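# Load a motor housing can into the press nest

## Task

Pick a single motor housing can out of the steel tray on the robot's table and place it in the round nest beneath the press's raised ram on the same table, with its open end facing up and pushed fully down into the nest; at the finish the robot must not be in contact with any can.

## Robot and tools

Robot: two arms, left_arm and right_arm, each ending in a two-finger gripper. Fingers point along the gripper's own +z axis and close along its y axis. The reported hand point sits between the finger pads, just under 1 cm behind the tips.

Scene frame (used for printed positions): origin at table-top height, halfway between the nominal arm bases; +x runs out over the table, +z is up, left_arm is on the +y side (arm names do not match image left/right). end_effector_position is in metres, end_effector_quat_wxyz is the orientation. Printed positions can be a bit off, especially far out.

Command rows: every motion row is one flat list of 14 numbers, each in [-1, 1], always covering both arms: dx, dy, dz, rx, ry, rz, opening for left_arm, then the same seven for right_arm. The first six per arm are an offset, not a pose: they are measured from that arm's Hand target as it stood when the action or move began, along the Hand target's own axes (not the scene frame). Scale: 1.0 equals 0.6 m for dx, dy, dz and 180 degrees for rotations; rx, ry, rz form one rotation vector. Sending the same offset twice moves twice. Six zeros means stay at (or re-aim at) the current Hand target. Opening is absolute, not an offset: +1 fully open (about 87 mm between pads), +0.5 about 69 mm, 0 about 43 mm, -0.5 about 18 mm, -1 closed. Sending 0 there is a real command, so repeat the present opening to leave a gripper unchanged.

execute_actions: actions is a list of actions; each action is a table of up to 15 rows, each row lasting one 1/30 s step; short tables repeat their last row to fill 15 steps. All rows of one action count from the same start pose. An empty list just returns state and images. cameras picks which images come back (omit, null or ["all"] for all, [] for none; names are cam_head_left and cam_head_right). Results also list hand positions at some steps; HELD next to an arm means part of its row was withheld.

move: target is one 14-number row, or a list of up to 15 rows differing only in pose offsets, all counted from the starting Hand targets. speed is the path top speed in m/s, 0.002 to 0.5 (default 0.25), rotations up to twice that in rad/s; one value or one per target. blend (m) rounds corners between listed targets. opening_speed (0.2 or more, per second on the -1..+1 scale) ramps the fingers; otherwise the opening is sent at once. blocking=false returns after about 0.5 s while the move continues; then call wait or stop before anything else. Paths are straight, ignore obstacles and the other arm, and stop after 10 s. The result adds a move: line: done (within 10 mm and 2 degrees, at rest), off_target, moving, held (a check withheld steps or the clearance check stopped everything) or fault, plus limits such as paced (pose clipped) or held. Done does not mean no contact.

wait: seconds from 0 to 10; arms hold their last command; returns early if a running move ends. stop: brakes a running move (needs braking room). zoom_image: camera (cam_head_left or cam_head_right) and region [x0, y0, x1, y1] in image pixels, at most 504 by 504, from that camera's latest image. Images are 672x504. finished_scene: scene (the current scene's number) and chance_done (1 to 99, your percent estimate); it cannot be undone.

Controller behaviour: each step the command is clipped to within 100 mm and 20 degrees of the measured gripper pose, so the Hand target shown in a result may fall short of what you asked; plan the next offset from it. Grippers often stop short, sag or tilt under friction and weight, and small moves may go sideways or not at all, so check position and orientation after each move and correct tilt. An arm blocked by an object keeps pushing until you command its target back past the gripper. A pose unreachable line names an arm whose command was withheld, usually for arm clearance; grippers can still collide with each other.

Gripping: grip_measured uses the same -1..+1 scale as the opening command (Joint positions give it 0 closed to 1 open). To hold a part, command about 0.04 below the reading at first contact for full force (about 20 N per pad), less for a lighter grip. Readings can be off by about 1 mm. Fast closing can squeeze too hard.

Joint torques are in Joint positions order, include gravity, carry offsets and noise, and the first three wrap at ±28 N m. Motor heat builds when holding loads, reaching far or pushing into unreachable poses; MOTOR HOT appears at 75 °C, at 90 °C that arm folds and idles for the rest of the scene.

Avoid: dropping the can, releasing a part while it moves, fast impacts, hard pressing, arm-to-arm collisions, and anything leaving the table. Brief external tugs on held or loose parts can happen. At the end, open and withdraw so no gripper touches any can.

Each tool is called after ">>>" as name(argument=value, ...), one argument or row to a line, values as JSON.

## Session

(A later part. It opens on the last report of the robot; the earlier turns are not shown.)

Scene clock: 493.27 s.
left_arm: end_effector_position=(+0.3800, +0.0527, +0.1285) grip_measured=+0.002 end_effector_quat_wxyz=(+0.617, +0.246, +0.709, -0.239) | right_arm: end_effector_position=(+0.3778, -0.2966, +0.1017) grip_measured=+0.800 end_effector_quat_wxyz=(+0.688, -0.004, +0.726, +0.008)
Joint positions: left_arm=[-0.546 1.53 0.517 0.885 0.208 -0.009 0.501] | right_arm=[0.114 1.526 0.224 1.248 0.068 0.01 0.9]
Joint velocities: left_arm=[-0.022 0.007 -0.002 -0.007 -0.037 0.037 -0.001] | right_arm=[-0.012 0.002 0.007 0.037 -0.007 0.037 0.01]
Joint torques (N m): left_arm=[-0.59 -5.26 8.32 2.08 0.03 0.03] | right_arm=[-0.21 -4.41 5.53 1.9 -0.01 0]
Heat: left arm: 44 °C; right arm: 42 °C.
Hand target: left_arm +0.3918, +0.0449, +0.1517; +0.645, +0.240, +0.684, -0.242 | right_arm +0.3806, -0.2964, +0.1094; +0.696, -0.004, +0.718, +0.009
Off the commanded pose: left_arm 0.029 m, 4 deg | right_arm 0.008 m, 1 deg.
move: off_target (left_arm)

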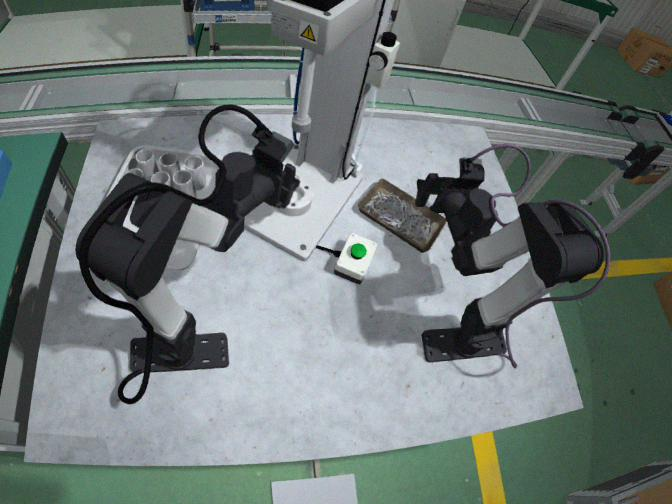

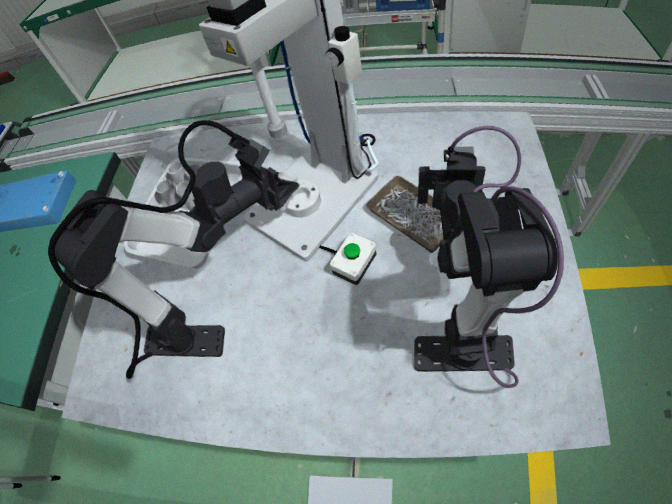

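>>> move(
  target=[-0.06,0,-0.06,0,0,0,-0.15,0,0,0,0,0,0,0.8],
  speed=0.1,
)

>>> move(
  target=[-0.06,0,-0.05,0,0,0,-0.15,0,0,0,0,0,0,0.8],
  speed=0.1,
)

>>> zoom_image(
  camera="cam_head_right",
  region=[230, 140, 330, 240],
)

>>> zoom_image(
  camera="cam_head_left",
  region=[230, 140, 330, 240],
)

Scene clock: 506.57 s.
left_arm: end_effector_position=(+0.3624, +0.0677, +0.1675) grip_measured=+0.002 end_effector_quat_wxyz=(+0.623, +0.242, +0.705, -0.237) | right_arm: end_effector_position=(+0.3778, -0.2966, +0.1017) grip_measured=+0.800 end_effector_quat_wxyz=(+0.688, -0.004, +0.726, +0.008)
Joint positions: left_arm=[-0.532 1.305 0.517 0.674 0.213 -0.009 0.501] | right_arm=[0.114 1.526 0.224 1.248 0.068 0.01 0.9]
Joint velocities: left_arm=[-0.002 -0.027 -0.002 -0.051 0.022 -0.066 -0.004] | right_arm=[-0.022 0.002 -0.002 0.051 0.007 -0.051 0.01]
Joint torques (N m): left_arm=[0.69 -7.3 7.79 1.8 0.22 0.09] | right_arm=[-0.23 -4.41 5.53 1.9 -0.01 0]
Heat: left arm: 44 °C; right arm: 42 °C.
Hand target: left_arm +0.3663, +0.0669, +0.1908; +0.645, +0.241, +0.684, -0.242 | right_arm +0.3806, -0.2964, +0.1094; +0.696, -0.004, +0.718, +0.009
Off the commanded pose: left_arm 0.022 m, 4 deg | right_arm 0.008 m, 1 deg.
move: off_target (left_arm)

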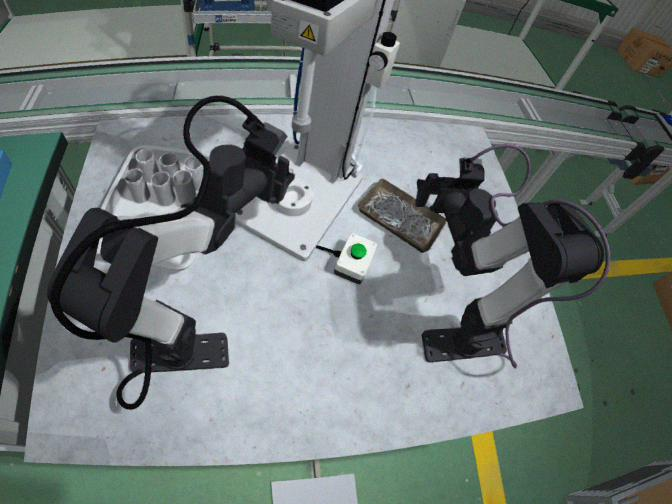

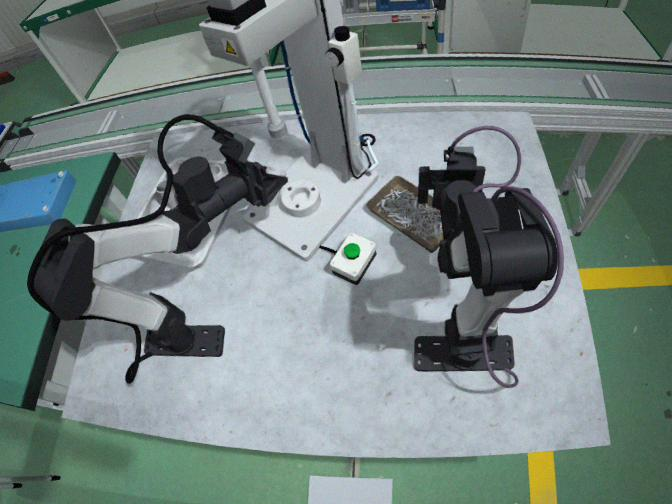

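Scene clock: 507.87 s.
left_arm: end_effector_position=(+0.3406, +0.0860, +0.2007) grip_measured=+0.002 end_effector_quat_wxyz=(+0.619, +0.241, +0.709, -0.238) | right_arm: end_effector_position=(+0.3778, -0.2966, +0.1017) grip_measured=+0.800 end_effector_quat_wxyz=(+0.688, -0.004, +0.726, +0.008)
Joint positions: left_arm=[-0.503 1.092 0.549 0.418 0.242 -0.009 0.501] | right_arm=[0.114 1.526 0.224 1.248 0.068 0.01 0.9]
Joint velocities: left_arm=[-0.007 -0.012 0.007 -0.051 -0.066 0.037 0.001] | right_arm=[0.002 0.002 -0.022 0.037 -0.066 -0.11 0.006]
Joint torques (N m): left_arm=[0.66 -5.5 9.36 1.81 0.2 0.09] | right_arm=[-0.23 -4.41 5.53 1.9 -0.01 0]
Heat: left arm: 44 °C; right arm: 42 °C.
Hand target: left_arm +0.3451, +0.0849, +0.2294; +0.645, +0.241, +0.684, -0.241 | right_arm +0.3806, -0.2964, +0.1094; +0.696, -0.004, +0.718, +0.009
Off the commanded pose: left_arm 0.028 m, 4 deg | right_arm 0.008 m, 1 deg.
move: off_target (left_arm)

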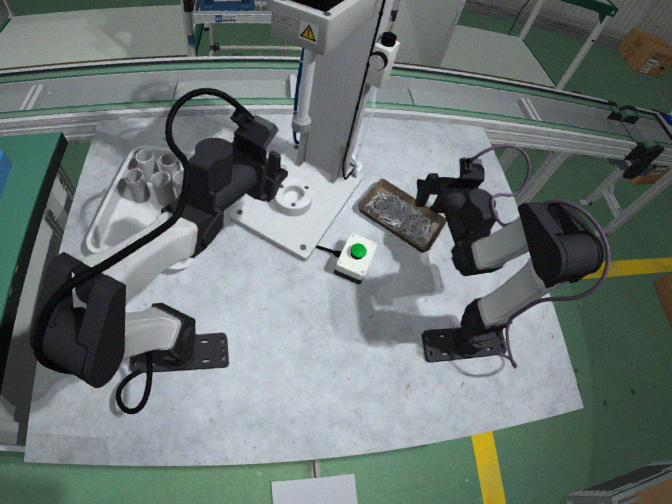

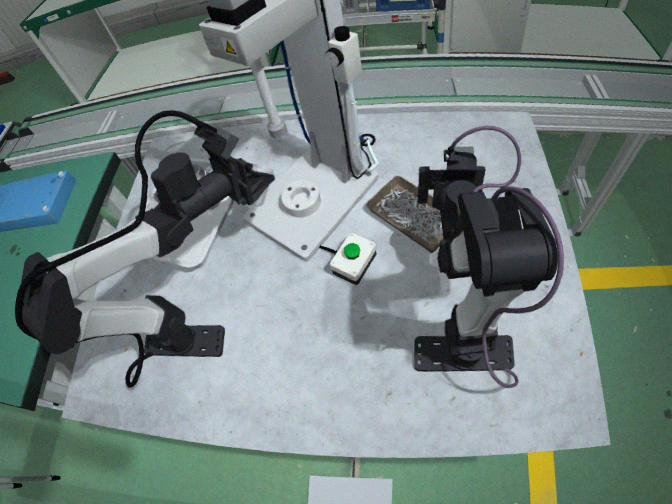

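Scaled by 5.040.

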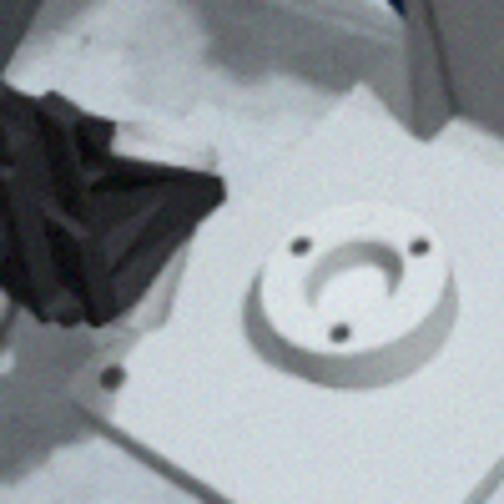

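Scaled by 5.040.

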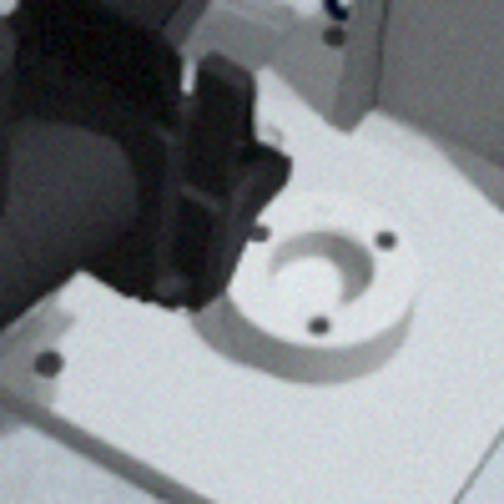

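>>> move(
  target=[0.185,0.003,-0.0165,0,-0.045,0,-0.15,0,0,0,0,0,0,0.8],
  speed=0.12,
)

>>> zoom_image(
  camera="cam_head_right",
  region=[230, 140, 330, 240],
)

>>> zoom_image(
  camera="cam_head_left",
  region=[230, 140, 330, 240],
)

Scene clock: 536.17 s.
left_arm: end_effector_position=(+0.3306, +0.0961, +0.1092) grip_measured=+0.001 end_effector_quat_wxyz=(+0.680, +0.228, +0.649, -0.251) | right_arm: end_effector_position=(+0.3778, -0.2966, +0.1017) grip_measured=+0.800 end_effector_quat_wxyz=(+0.688, -0.004, +0.726, +0.008)
Joint positions: left_arm=[-0.474 1.637 0.147 1.544 0.271 -0.031 0.501] | right_arm=[0.114 1.526 0.224 1.248 0.068 0.01 0.9]
Joint velocities: left_arm=[-0.002 0.027 -0.002 0.037 0.022 -0.051 0.004] | right_arm=[-0.007 -0.007 -0.002 -0.037 -0.037 -0.051 -0.01]
Joint torques (N m): left_arm=[0.66 -4.05 3.04 2.01 0.18 -0.06] | right_arm=[-0.23 -4.41 5.53 1.9 -0.01 0]
Heat: left arm: 46 °C; right arm: 42 °C.
Hand target: left_arm +0.3317, +0.0962, +0.1174; +0.692, +0.225, +0.636, -0.257 | right_arm +0.3806, -0.2964, +0.1094; +0.696, -0.004, +0.718, +0.009
Off the commanded pose: left_arm 0.010 m, 2 deg | right_arm 0.008 m, 1 deg.
joint sent to its limit (left arm) — joint 4 (wrist pitch), upper limit. The joint targets still meet the commanded pose.
move: done

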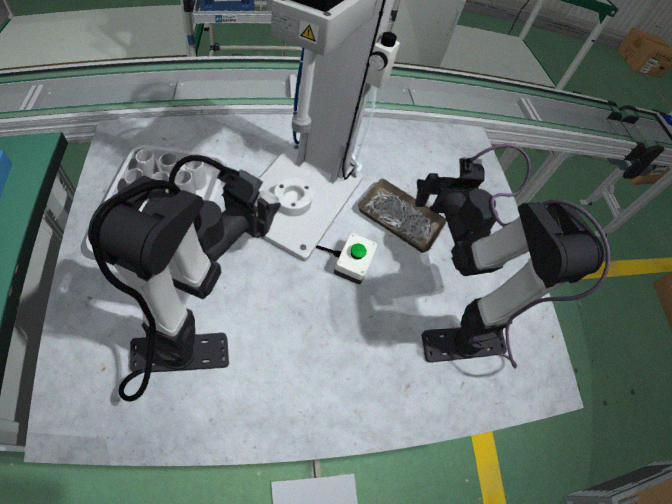

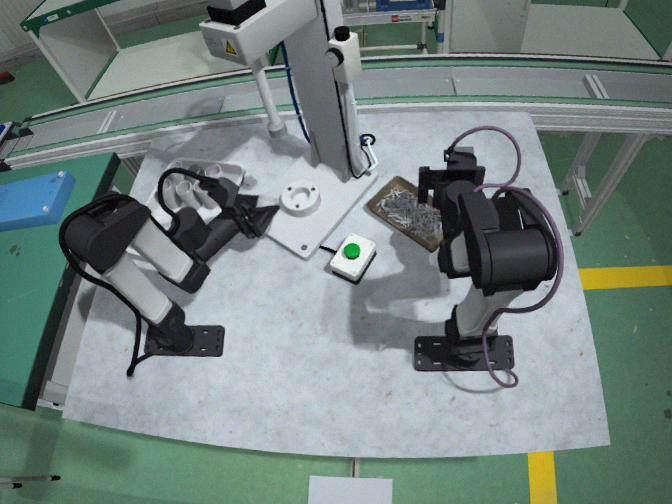

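Scaled by 5.040.

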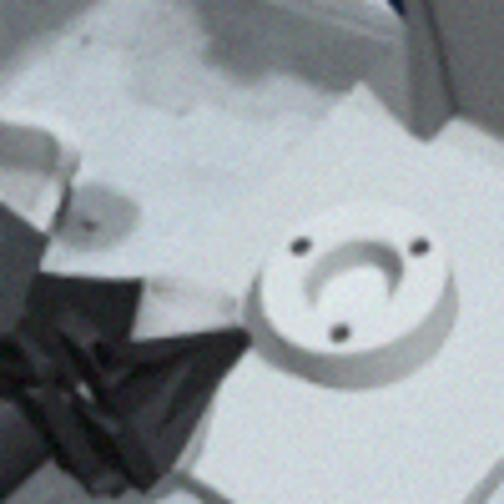

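Scaled by 5.040.

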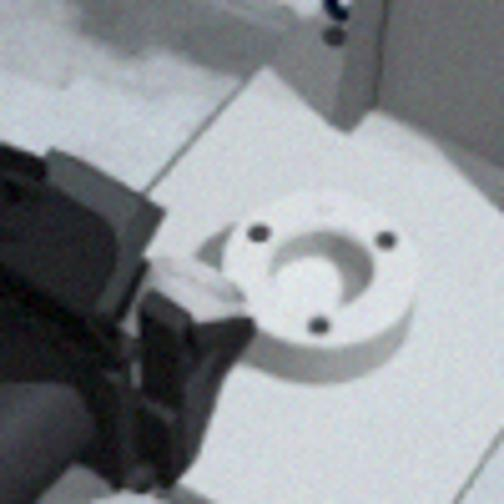

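>>> move(
  target=[
    [-0.06,0,0,0,0,0,-0.15,0,0,0,0,0,0,0.8],
    [-0.06,0,0.135,0,0,0,-0.15,0,0,0,0,0,0,0.8],
  ],
  speed=0.12,
)

>>> zoom_image(
  camera="cam_head_right",
  region=[250, 150, 330, 230],
)

>>> zoom_image(
  camera="cam_head_left",
  region=[250, 150, 330, 230],
)

Scene clock: 543.50 s.
left_arm: end_effector_position=(+0.3858, +0.0520, +0.1463) grip_measured=+0.001 end_effector_quat_wxyz=(+0.678, +0.228, +0.650, -0.256) | right_arm: end_effector_position=(+0.3778, -0.2966, +0.1017) grip_measured=+0.800 end_effector_quat_wxyz=(+0.688, -0.004, +0.726, +0.008)
Joint positions: left_arm=[-0.536 1.628 0.46 1.22 0.215 -0.034 0.501] | right_arm=[0.114 1.526 0.224 1.248 0.068 0.01 0.9]
Joint velocities: left_arm=[-0.017 0.002 0.012 -0.022 -0.007 -0.051 -0.001] | right_arm=[-0.007 -0.017 -0.007 0.051 0.037 -0.081 -0.002]
Joint torques (N m): left_arm=[-0.57 -5.64 6.99 1.85 0.03 -0.01] | right_arm=[-0.23 -4.42 5.53 1.9 -0.01 0]
Heat: left arm: 45 °C; right arm: 42 °C.
Hand target: left_arm +0.3924, +0.0470, +0.1594; +0.692, +0.224, +0.636, -0.258 | right_arm +0.3806, -0.2964, +0.1094; +0.696, -0.004, +0.718, +0.009
Off the commanded pose: left_arm 0.016 m, 2 deg | right_arm 0.008 m, 1 deg.
move: off_target (left_arm)

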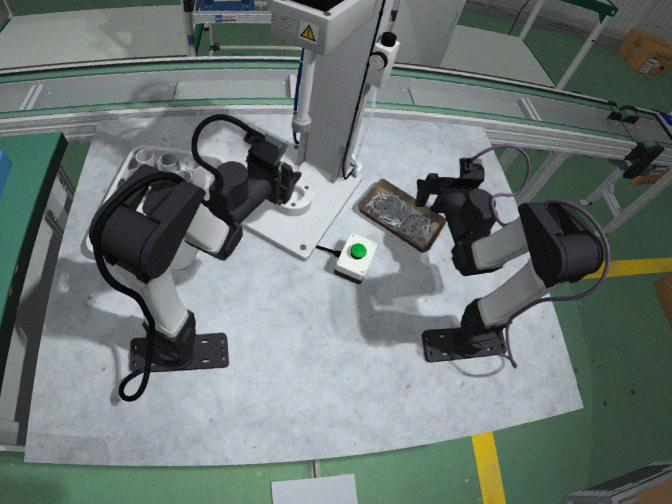

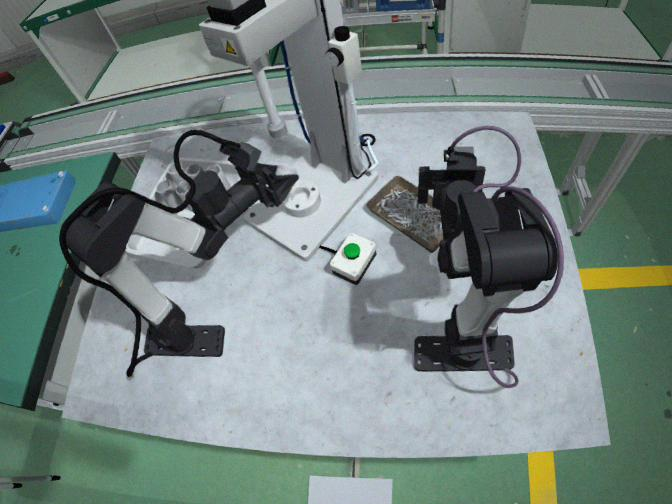

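Scaled by 6.300.

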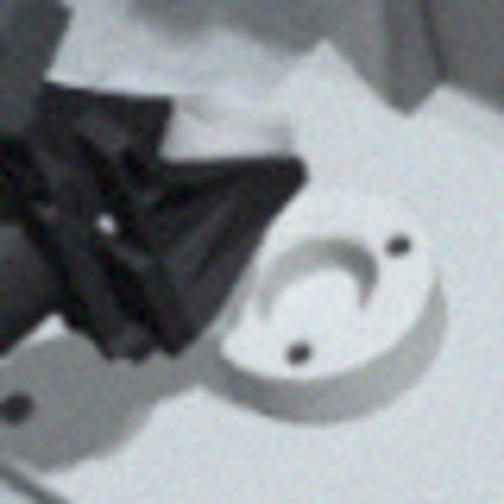

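Scaled by 6.300.

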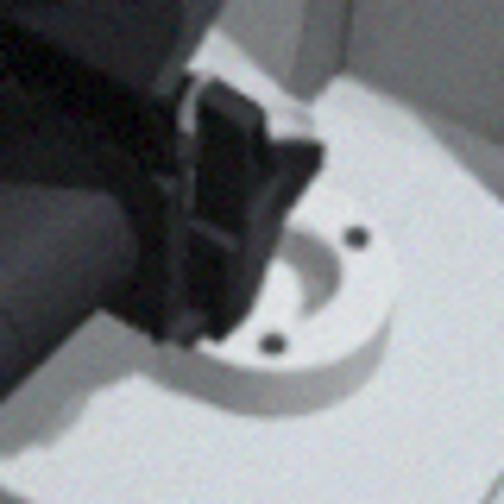

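>>> move(
  target=[0.02,0,0,0,-0.04,0,-0.15,0,0,0,0,0,0,0.8],
  speed=0.08,
)

>>> move(
  target=[0,0,0,0,0,0,0.01,0,0,0,0,0,0,0.8],
  opening_speed=0.2,
)

>>> zoom_image(
  camera="cam_head_right",
  region=[250, 150, 330, 230],
)

Scene clock: 549.37 s.
left_arm: end_effector_position=(+0.3938, +0.0483, +0.1400) grip_measured=+0.001 end_effector_quat_wxyz=(+0.715, +0.216, +0.610, -0.265) | right_arm: end_effector_position=(+0.3778, -0.2966, +0.1017) grip_measured=+0.800 end_effector_quat_wxyz=(+0.688, -0.004, +0.726, +0.008)
Joint positions: left_arm=[-0.536 1.827 0.451 1.543 0.209 -0.049 0.501] | right_arm=[0.114 1.526 0.224 1.248 0.068 0.01 0.9]
Joint velocities: left_arm=[-0.002 -0.007 -0.007 0.022 0.081 -0.007 -0.004] | right_arm=[0.007 -0.002 0.007 0.022 -0.007 0.022 0.002]
Joint torques (N m): left_arm=[-0.73 -6.31 3.32 2 -0.04 -0.05] | right_arm=[-0.21 -4.41 5.53 1.9 -0.01 0]
Heat: left arm: 44 °C; right arm: 42 °C.
Hand target: left_arm +0.3925, +0.0466, +0.1467; +0.730, +0.207, +0.592, -0.272 | right_arm +0.3806, -0.2964, +0.1094; +0.696, -0.004, +0.718, +0.009
Off the commanded pose: left_arm 0.008 m, 3 deg | right_arm 0.008 m, 1 deg.
joint sent to its limit (left arm) — joint 4 (wrist pitch), upper limit. The joint targets still meet the commanded pose.
move: off_target (left_arm)

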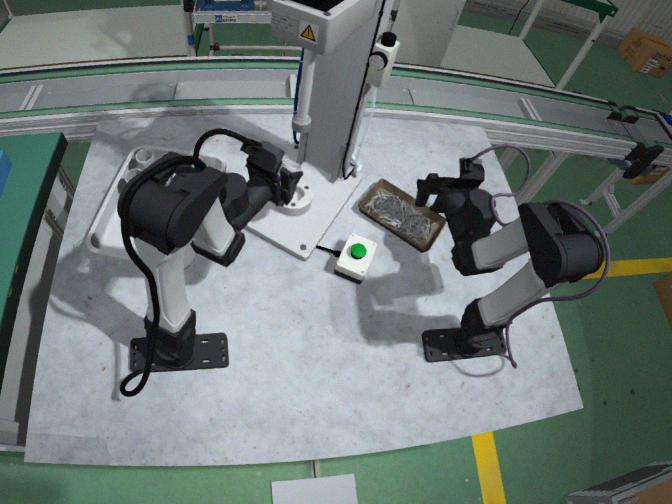

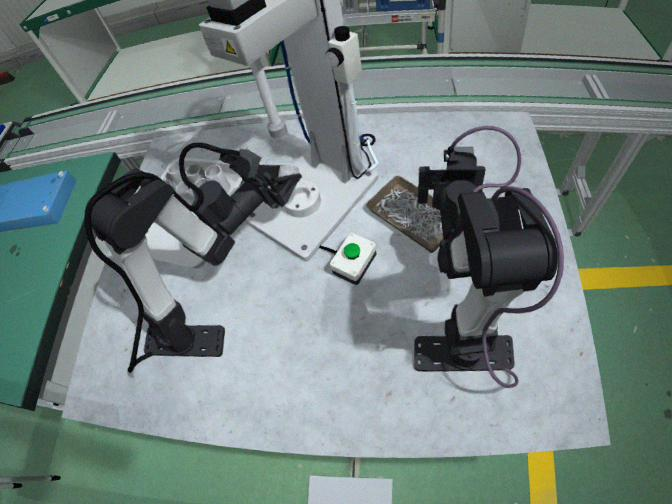

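Scene clock: 550.37 s.
left_arm: end_effector_position=(+0.3938, +0.0483, +0.1402) grip_measured=+0.011 end_effector_quat_wxyz=(+0.715, +0.216, +0.609, -0.265) | right_arm: end_effector_position=(+0.3778, -0.2966, +0.1017) grip_measured=+0.800 end_effector_quat_wxyz=(+0.688, -0.004, +0.726, +0.008)
Joint positions: left_arm=[-0.536 1.827 0.451 1.544 0.209 -0.049 0.506] | right_arm=[0.114 1.526 0.224 1.248 0.068 0.01 0.9]
Joint velocities: left_arm=[0.007 -0.012 -0.002 -0.007 0.037 0.022 0.004] | right_arm=[-0.017 0.002 0.002 0.037 0.007 -0.051 -0.002]
Joint torques (N m): left_arm=[-0.72 -6.37 3.41 2 -0.01 -0.04] | right_arm=[-0.23 -4.42 5.53 1.9 -0.01 0]
Heat: left arm: 44 °C; right arm: 42 °C.
Hand target: left_arm +0.3925, +0.0465, +0.1467; +0.730, +0.207, +0.592, -0.272 | right_arm +0.3806, -0.2964, +0.1094; +0.696, -0.004, +0.718, +0.009
Off the commanded pose: left_arm 0.007 m, 3 deg | right_arm 0.008 m, 1 deg.
joint sent to its limit (left arm) — joint 4 (wrist pitch), upper limit. The joint targets still meet the commanded pose.
move: off_target (left_arm)

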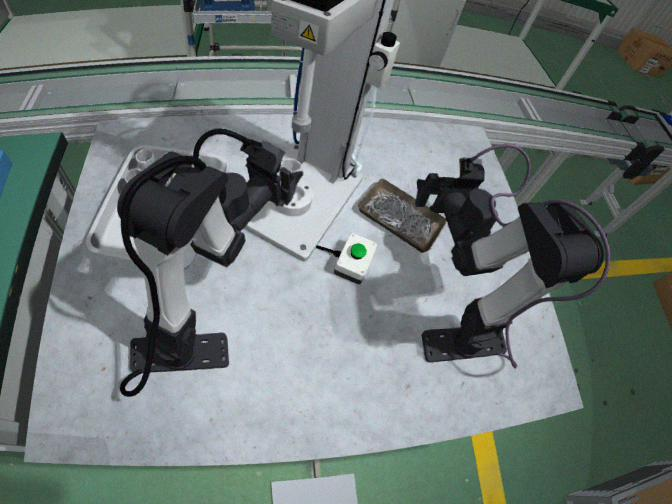

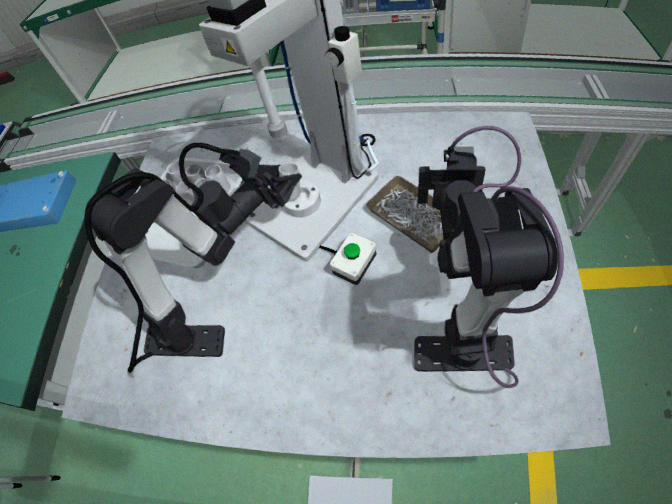

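Scaled by 6.300.

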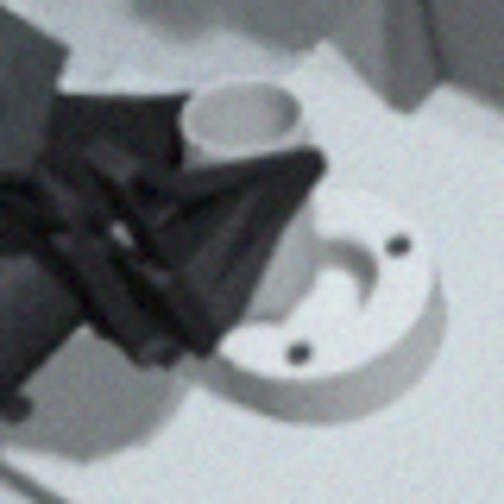

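>>> move(
  target=[0,0,0,0,0,0,0.016,0,0,0,0,0,0,0.8],
  opening_speed=0.2,
  cameras=[],
)

>>> wait(
  seconds=0.2,
)

>>> zoom_image(
  camera="cam_head_right",
  region=[250, 150, 330, 230],
)

>>> zoom_image(
  camera="cam_head_left",
  region=[250, 150, 330, 230],
)

Scene clock: 556.53 s.
left_arm: end_effector_position=(+0.3934, +0.0478, +0.1465) grip_measured=+0.016 end_effector_quat_wxyz=(+0.723, +0.215, +0.600, -0.267) | right_arm: end_effector_position=(+0.3778, -0.2966, +0.1017) grip_measured=+0.800 end_effector_quat_wxyz=(+0.688, -0.004, +0.726, +0.008)
Joint positions: left_arm=[-0.538 1.827 0.451 1.57 0.208 -0.05 0.508] | right_arm=[0.114 1.526 0.224 1.248 0.068 0.01 0.9]
Joint velocities: left_arm=[0.012 -0.007 0.017 0.007 -0.007 -0.066 -0.006] | right_arm=[0.007 -0.012 -0.022 0.051 0.007 -0.037 -0.002]
Joint torques (N m): left_arm=[-0.66 -6.23 3.33 1.73 -0.02 -0.06] | right_arm=[-0.21 -4.42 5.53 1.9 -0.01 0]
Heat: left arm: 43 °C; right arm: 42 °C.
Hand target: left_arm +0.3924, +0.0465, +0.1467; +0.730, +0.207, +0.592, -0.272 | right_arm +0.3806, -0.2964, +0.1094; +0.696, -0.004, +0.718, +0.009
Off the commanded pose: left_arm 0.002 m, 2 deg | right_arm 0.008 m, 1 deg.
joint sent to its limit (left arm) — joint 4 (wrist pitch), upper limit. The joint targets still meet the commanded pose.
move: done
No camera images: "cameras" was empty.

Scene clock: 556.73 s.
left_arm: end_effector_position=(+0.3934, +0.0478, +0.1466) grip_measured=+0.016 end_effector_quat_wxyz=(+0.723, +0.215, +0.600, -0.267) | right_arm: end_effector_position=(+0.3778, -0.2966, +0.1017) grip_measured=+0.800 end_effector_quat_wxyz=(+0.688, -0.004, +0.726, +0.008)
Joint positions: left_arm=[-0.538 1.827 0.451 1.57 0.208 -0.05 0.508] | right_arm=[0.114 1.526 0.224 1.248 0.068 0.01 0.9]
Joint velocities: left_arm=[-0.002 -0.002 -0.012 0.022 -0.051 -0.022 0.006] | right_arm=[-0.022 -0.002 -0.012 -0.066 -0.022 0.022 -0.006]
Joint torques (N m): left_arm=[-0.59 -6.31 3.3 1.71 -0.03 -0.04] | right_arm=[-0.23 -4.41 5.53 1.9 -0.01 -0.01]
Heat: left arm: 43 °C; right arm: 42 °C.
Hand target: left_arm +0.3924, +0.0465, +0.1467; +0.730, +0.207, +0.592, -0.272 | right_arm +0.3806, -0.2964, +0.1094; +0.696, -0.004, +0.718, +0.009
Tool commands: left_gripper/opening=+0.016 right_gripper/opening=+0.8
Off the commanded pose: left_arm 0.002 m, 2 deg | right_arm 0.008 m, 1 deg.
wait: 0.20 s; at rest by 0.17 s

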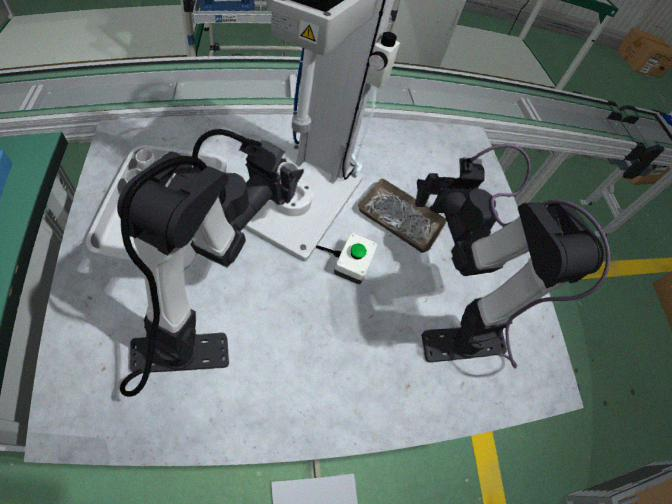

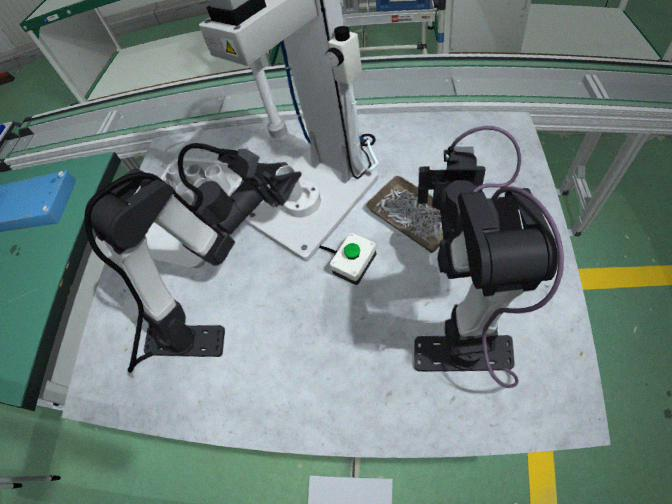

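Scaled by 6.300.

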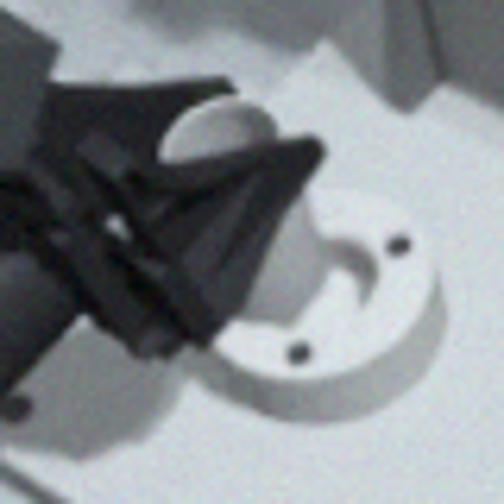

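Scaled by 6.300.

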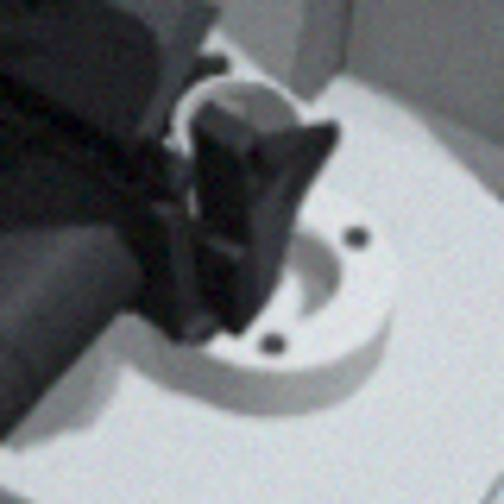

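>>> move(
  target=[-0.094,-0.008,-0.041,0,0,0,-0.05,0,0,0,0,0,0,0.8],
  speed=0.1,
  cameras=[],
)

>>> zoom_image(
  camera="cam_head_left",
  region=[250, 150, 330, 230],
)

Scene clock: 572.27 s.
left_arm: end_effector_position=(+0.3641, +0.0631, +0.1846) grip_measured=-0.018 end_effector_quat_wxyz=(+0.718, +0.214, +0.606, -0.268) | right_arm: end_effector_position=(+0.3778, -0.2966, +0.1017) grip_measured=+0.800 end_effector_quat_wxyz=(+0.688, -0.004, +0.726, +0.008)
Joint positions: left_arm=[-0.538 1.494 0.372 1.3 0.208 -0.055 0.491] | right_arm=[0.114 1.526 0.224 1.248 0.068 0.01 0.9]
Joint velocities: left_arm=[-0.002 -0.007 0.002 -0.081 -0.051 -0.022 0.004] | right_arm=[0.007 -0.012 -0.002 0.007 -0.022 -0.051 -0.017]
Joint torques (N m): left_arm=[0.59 -7.8 4.59 1.81 0.1 -0.08] | right_arm=[-0.23 -4.42 5.53 1.9 -0.01 -0.01]
Heat: left arm: 42 °C; right arm: 42 °C.
Hand target: left_arm +0.3626, +0.0657, +0.1984; +0.730, +0.208, +0.592, -0.272 | right_arm +0.3806, -0.2964, +0.1094; +0.696, -0.004, +0.718, +0.009
Off the commanded pose: left_arm 0.013 m, 2 deg | right_arm 0.008 m, 1 deg.
move: off_target (left_arm)
No camera images: "cameras" was empty.

Scaled by 6.300.

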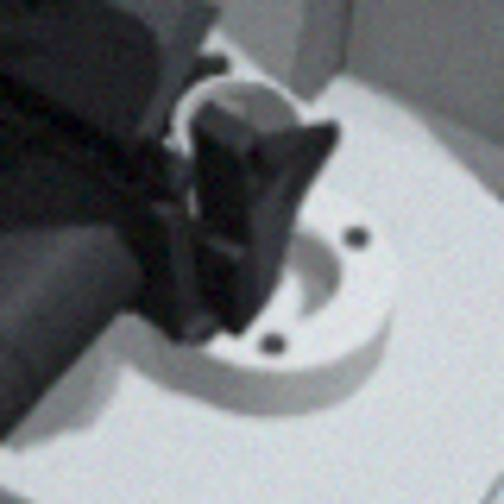

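>>> execute_actions(
  actions=[],
)

>>> zoom_image(
  camera="cam_head_left",
  region=[220, 120, 340, 240],
)

>>> zoom_image(
  camera="cam_head_right",
  region=[220, 120, 340, 240],
)

Scene clock: 574.57 s.
left_arm: end_effector_position=(+0.3641, +0.0631, +0.1845) grip_measured=-0.018 end_effector_quat_wxyz=(+0.717, +0.214, +0.606, -0.268) | right_arm: end_effector_position=(+0.3778, -0.2966, +0.1017) grip_measured=+0.800 end_effector_quat_wxyz=(+0.688, -0.004, +0.726, +0.008)
Joint positions: left_arm=[-0.538 1.494 0.372 1.299 0.208 -0.055 0.491] | right_arm=[0.114 1.526 0.224 1.248 0.068 0.01 0.9]
Joint velocities: left_arm=[-0.017 -0.012 0.002 -0.007 0.022 -0.007 -0.004] | right_arm=[0.007 -0.017 -0.007 0.037 -0.007 0.022 0.002]
Joint torques (N m): left_arm=[0.57 -7.73 4.44 1.78 0.11 -0.11] | right_arm=[-0.21 -4.42 5.55 1.9 -0.01 0]
Heat: left arm: 42 °C; right arm: 42 °C.
Hand target: left_arm +0.3626, +0.0657, +0.1984; +0.730, +0.208, +0.592, -0.272 | right_arm +0.3806, -0.2964, +0.1094; +0.696, -0.004, +0.718, +0.009
Tool commands: left_gripper/opening=-0.05 right_gripper/opening=+0.8
Off the commanded pose: left_arm 0.013 m, 2 deg | right_arm 0.008 m, 1 deg.

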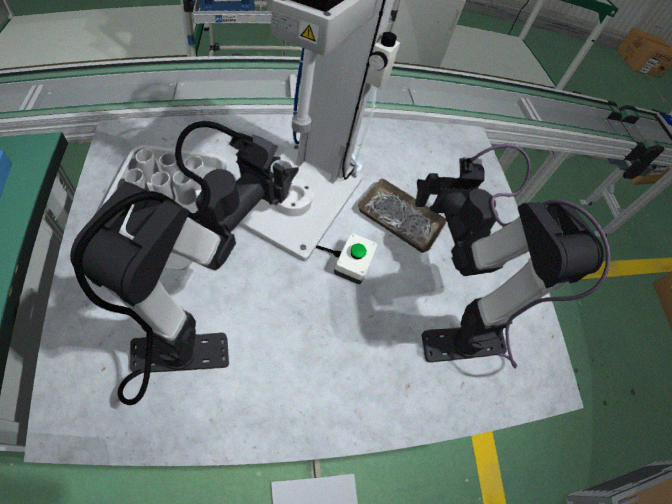

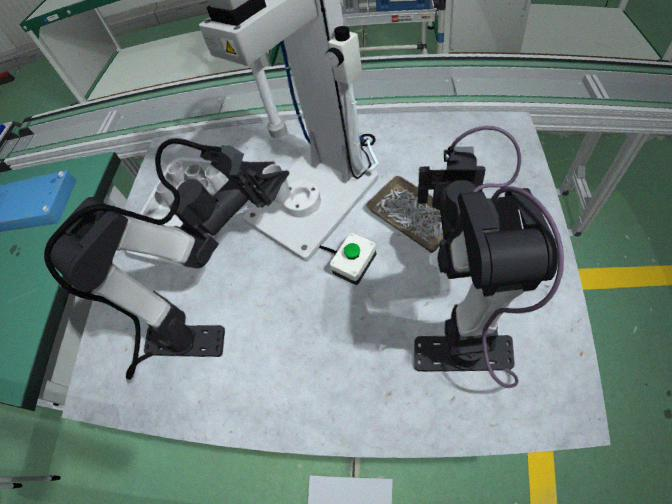

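Scaled by 4.200.

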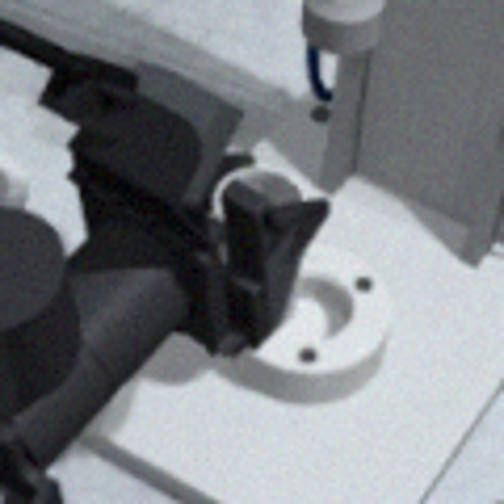

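Scaled by 4.200.

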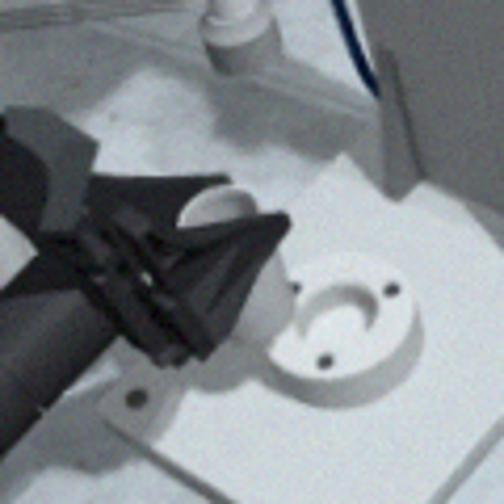

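>>> move(
  target=[0.018,-0.142,-0.01,0,0.08,0,-0.05,0,0,0,0,0,0,0.8],
  speed=0.12,
)

>>> zoom_image(
  camera="cam_head_left",
  region=[240, 140, 380, 280],
)

>>> zoom_image(
  camera="cam_head_right",
  region=[240, 140, 380, 280],
)

Scene clock: 582.43 s.
left_arm: end_effector_position=(+0.3014, +0.0068, +0.1577) grip_measured=-0.018 end_effector_quat_wxyz=(+0.622, +0.248, +0.704, -0.237) | right_arm: end_effector_position=(+0.3778, -0.2966, +0.1017) grip_measured=+0.800 end_effector_quat_wxyz=(+0.688, -0.004, +0.726, +0.008)
Joint positions: left_arm=[-0.895 1.281 0.459 0.706 -0.139 -0.042 0.491] | right_arm=[0.114 1.526 0.224 1.248 0.068 0.01 0.9]
Joint velocities: left_arm=[0.017 0.007 0.002 -0.022 0.007 0.037 0.006] | right_arm=[-0.002 0.012 0.007 0.081 0.051 0.051 -0.01]
Joint torques (N m): left_arm=[-0.58 -7.3 8.88 1.81 0 0.02] | right_arm=[-0.23 -4.42 5.55 1.9 -0.01 -0.01]
Heat: left arm: 42 °C; right arm: 42 °C.
Hand target: left_arm +0.3059, +0.0011, +0.1891; +0.648, +0.233, +0.681, -0.249 | right_arm +0.3806, -0.2964, +0.1094; +0.696, -0.004, +0.718, +0.009
Off the commanded pose: left_arm 0.031 m, 5 deg | right_arm 0.008 m, 1 deg.
move: off_target (left_arm)

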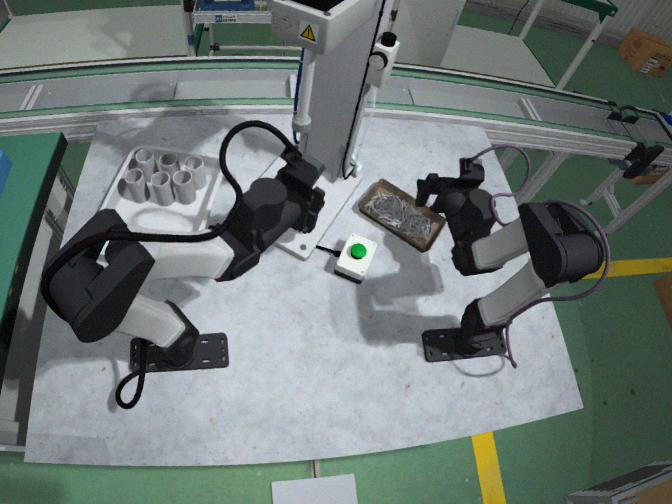

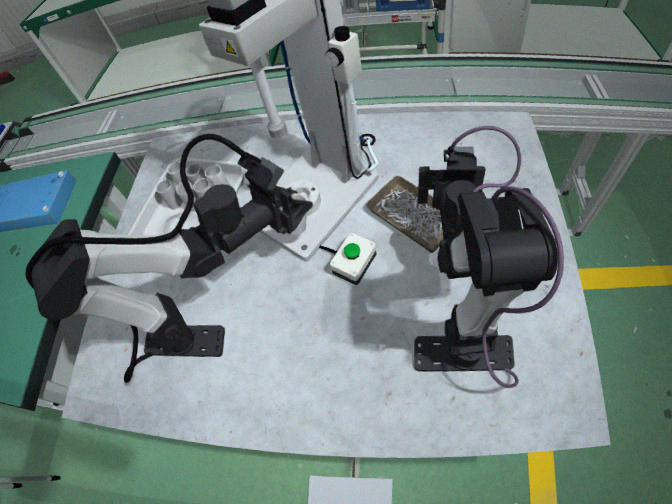

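Scaled by 3.600.

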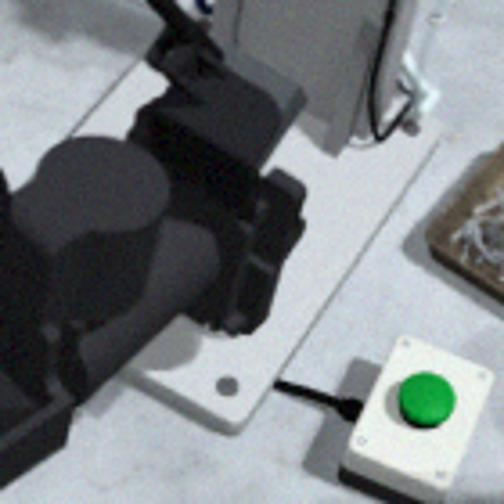

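Scaled by 3.600.

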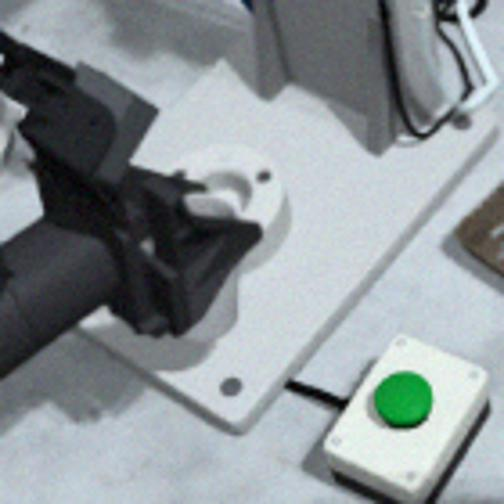

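>>> move(
  target=[0.1,0,0,0,-0.02,0,-0.05,0,0,0,0,0,0,0.8],
  speed=0.12,
)

>>> zoom_image(
  camera="cam_head_right",
  region=[240, 140, 380, 280],
)

Scene clock: 587.63 s.
left_arm: end_effector_position=(+0.3022, +0.0034, +0.1209) grip_measured=-0.018 end_effector_quat_wxyz=(+0.657, +0.230, +0.672, -0.254) | right_arm: end_effector_position=(+0.3778, -0.2966, +0.1017) grip_measured=+0.800 end_effector_quat_wxyz=(+0.688, -0.004, +0.726, +0.008)
Joint positions: left_arm=[-0.905 1.56 0.314 1.238 -0.153 -0.041 0.491] | right_arm=[0.114 1.526 0.224 1.248 0.068 0.01 0.9]
Joint velocities: left_arm=[-0.012 -0.017 -0.017 -0.022 -0.051 0.022 0.004] | right_arm=[-0.007 -0.002 -0.002 0.007 0.037 0.022 0.002]
Joint torques (N m): left_arm=[-0.65 -4.68 4.05 2.03 0 0.14] | right_arm=[-0.23 -4.41 5.53 1.9 -0.01 -0.01]
Heat: left arm: 42 °C; right arm: 42 °C.
Hand target: left_arm +0.3025, +0.0019, +0.1283; +0.669, +0.226, +0.660, -0.257 | right_arm +0.3806, -0.2964, +0.1094; +0.696, -0.004, +0.718, +0.009
Off the commanded pose: left_arm 0.009 m, 2 deg | right_arm 0.008 m, 1 deg.
move: done

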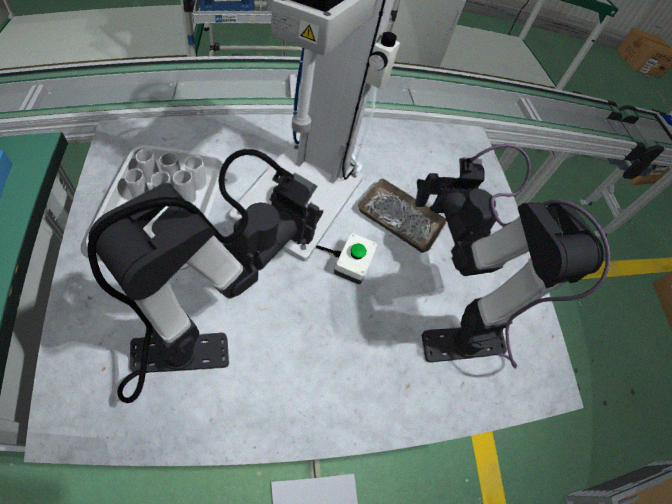

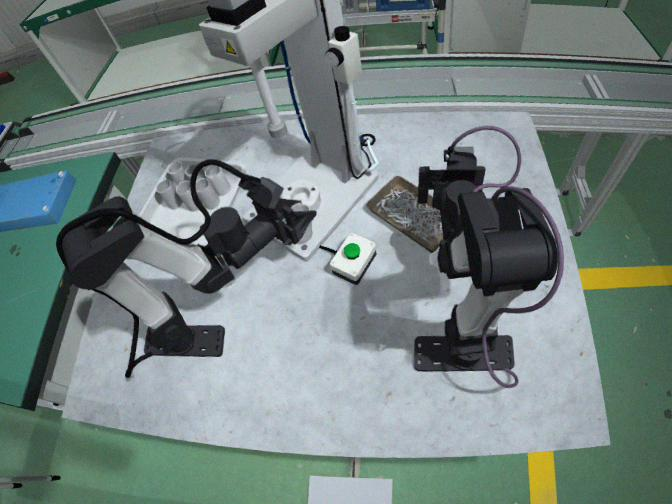

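Scaled by 3.600.

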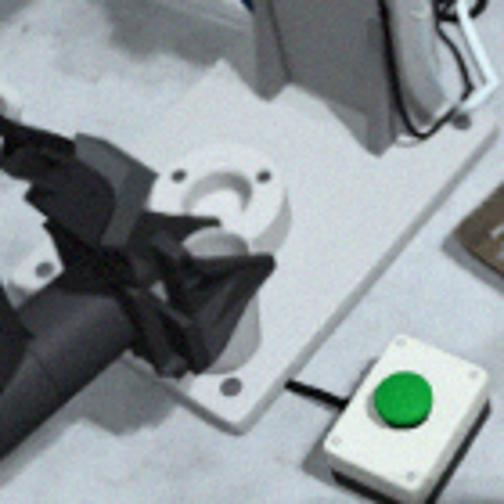

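>>> move(
  target=[0.045,0,0,0,0.01,0,-0.05,0,0,0,0,0,0,0.8],
  speed=0.08,
  cameras=[],
)

>>> move(
  target=[0.017,0,0,0,0,0,-0.05,0,0,0,0,0,0,0.8],
  speed=0.04,
)

>>> zoom_image(
  camera="cam_head_right",
  region=[260, 170, 340, 250],
)

Scene clock: 592.20 s.
left_arm: end_effector_position=(+0.3058, +0.0001, +0.1123) grip_measured=-0.018 end_effector_quat_wxyz=(+0.668, +0.223, +0.661, -0.260) | right_arm: end_effector_position=(+0.3778, -0.2966, +0.1017) grip_measured=+0.800 end_effector_quat_wxyz=(+0.688, -0.004, +0.726, +0.008)
Joint positions: left_arm=[-0.905 1.685 0.306 1.407 -0.157 -0.041 0.491] | right_arm=[0.114 1.526 0.224 1.248 0.068 0.01 0.9]
Joint velocities: left_arm=[0.007 0.002 0.007 -0.007 0.007 -0.066 0.001] | right_arm=[-0.022 0.007 0.007 -0.051 -0.022 0.022 0.006]
Joint torques (N m): left_arm=[-0.72 -4.14 2.78 1.59 0.04 0.11] | right_arm=[-0.23 -4.42 5.53 1.9 -0.01 -0.01]
Heat: left arm: 42 °C; right arm: 42 °C.
Hand target: left_arm +0.3023, +0.0011, +0.1008; +0.659, +0.229, +0.670, -0.253 | right_arm +0.3806, -0.2964, +0.1094; +0.696, -0.004, +0.718, +0.009
Off the commanded pose: left_arm 0.011 m, 2 deg | right_arm 0.008 m, 1 deg.
move: off_target (left_arm)
No camera images: "cameras" was empty.

Scene clock: 593.10 s.
left_arm: end_effector_position=(+0.3067, -0.0004, +0.1120) grip_measured=-0.018 end_effector_quat_wxyz=(+0.679, +0.216, +0.649, -0.265) | right_arm: end_effector_position=(+0.3778, -0.2966, +0.1017) grip_measured=+0.800 end_effector_quat_wxyz=(+0.688, -0.004, +0.726, +0.008)
Joint positions: left_arm=[-0.905 1.748 0.298 1.515 -0.159 -0.041 0.491] | right_arm=[0.114 1.526 0.224 1.248 0.068 0.01 0.9]
Joint velocities: left_arm=[-0.012 0.002 0.012 -0.007 -0.022 0.037 0.004] | right_arm=[0.002 -0.007 -0.027 0.007 0.037 -0.022 0.002]
Joint torques (N m): left_arm=[-0.94 -3.86 2.15 1.29 0.03 0.09] | right_arm=[-0.23 -4.41 5.53 1.9 -0.01 0]
Heat: left arm: 42 °C; right arm: 42 °C.
Hand target: left_arm +0.3020, +0.0010, +0.0905; +0.659, +0.229, +0.670, -0.253 | right_arm +0.3806, -0.2964, +0.1094; +0.696, -0.004, +0.718, +0.009
Off the commanded pose: left_arm 0.022 m, 4 deg | right_arm 0.008 m, 1 deg.
move: off_target (left_arm)

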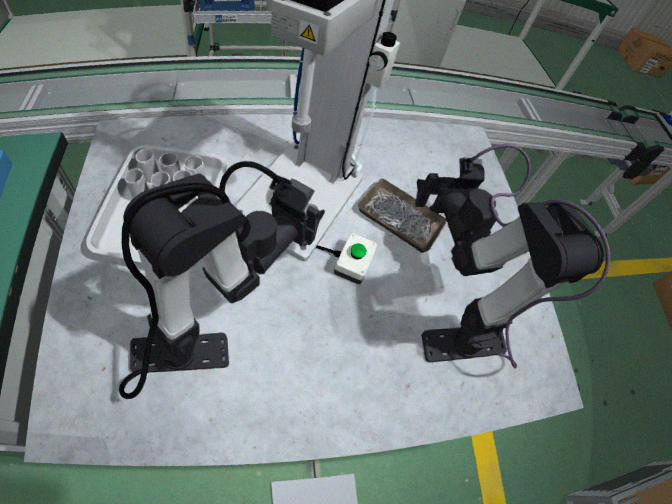

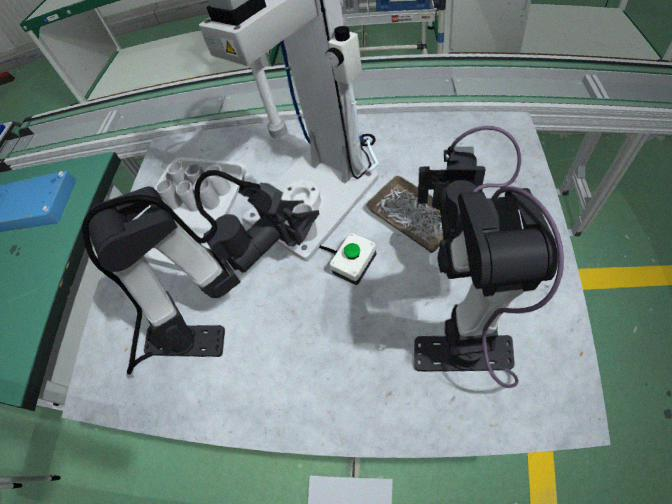

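Scaled by 6.300.

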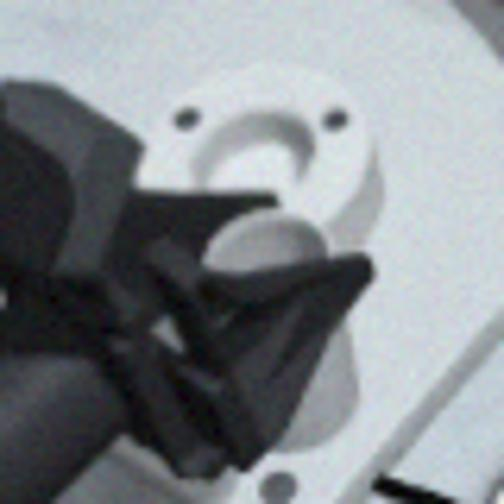

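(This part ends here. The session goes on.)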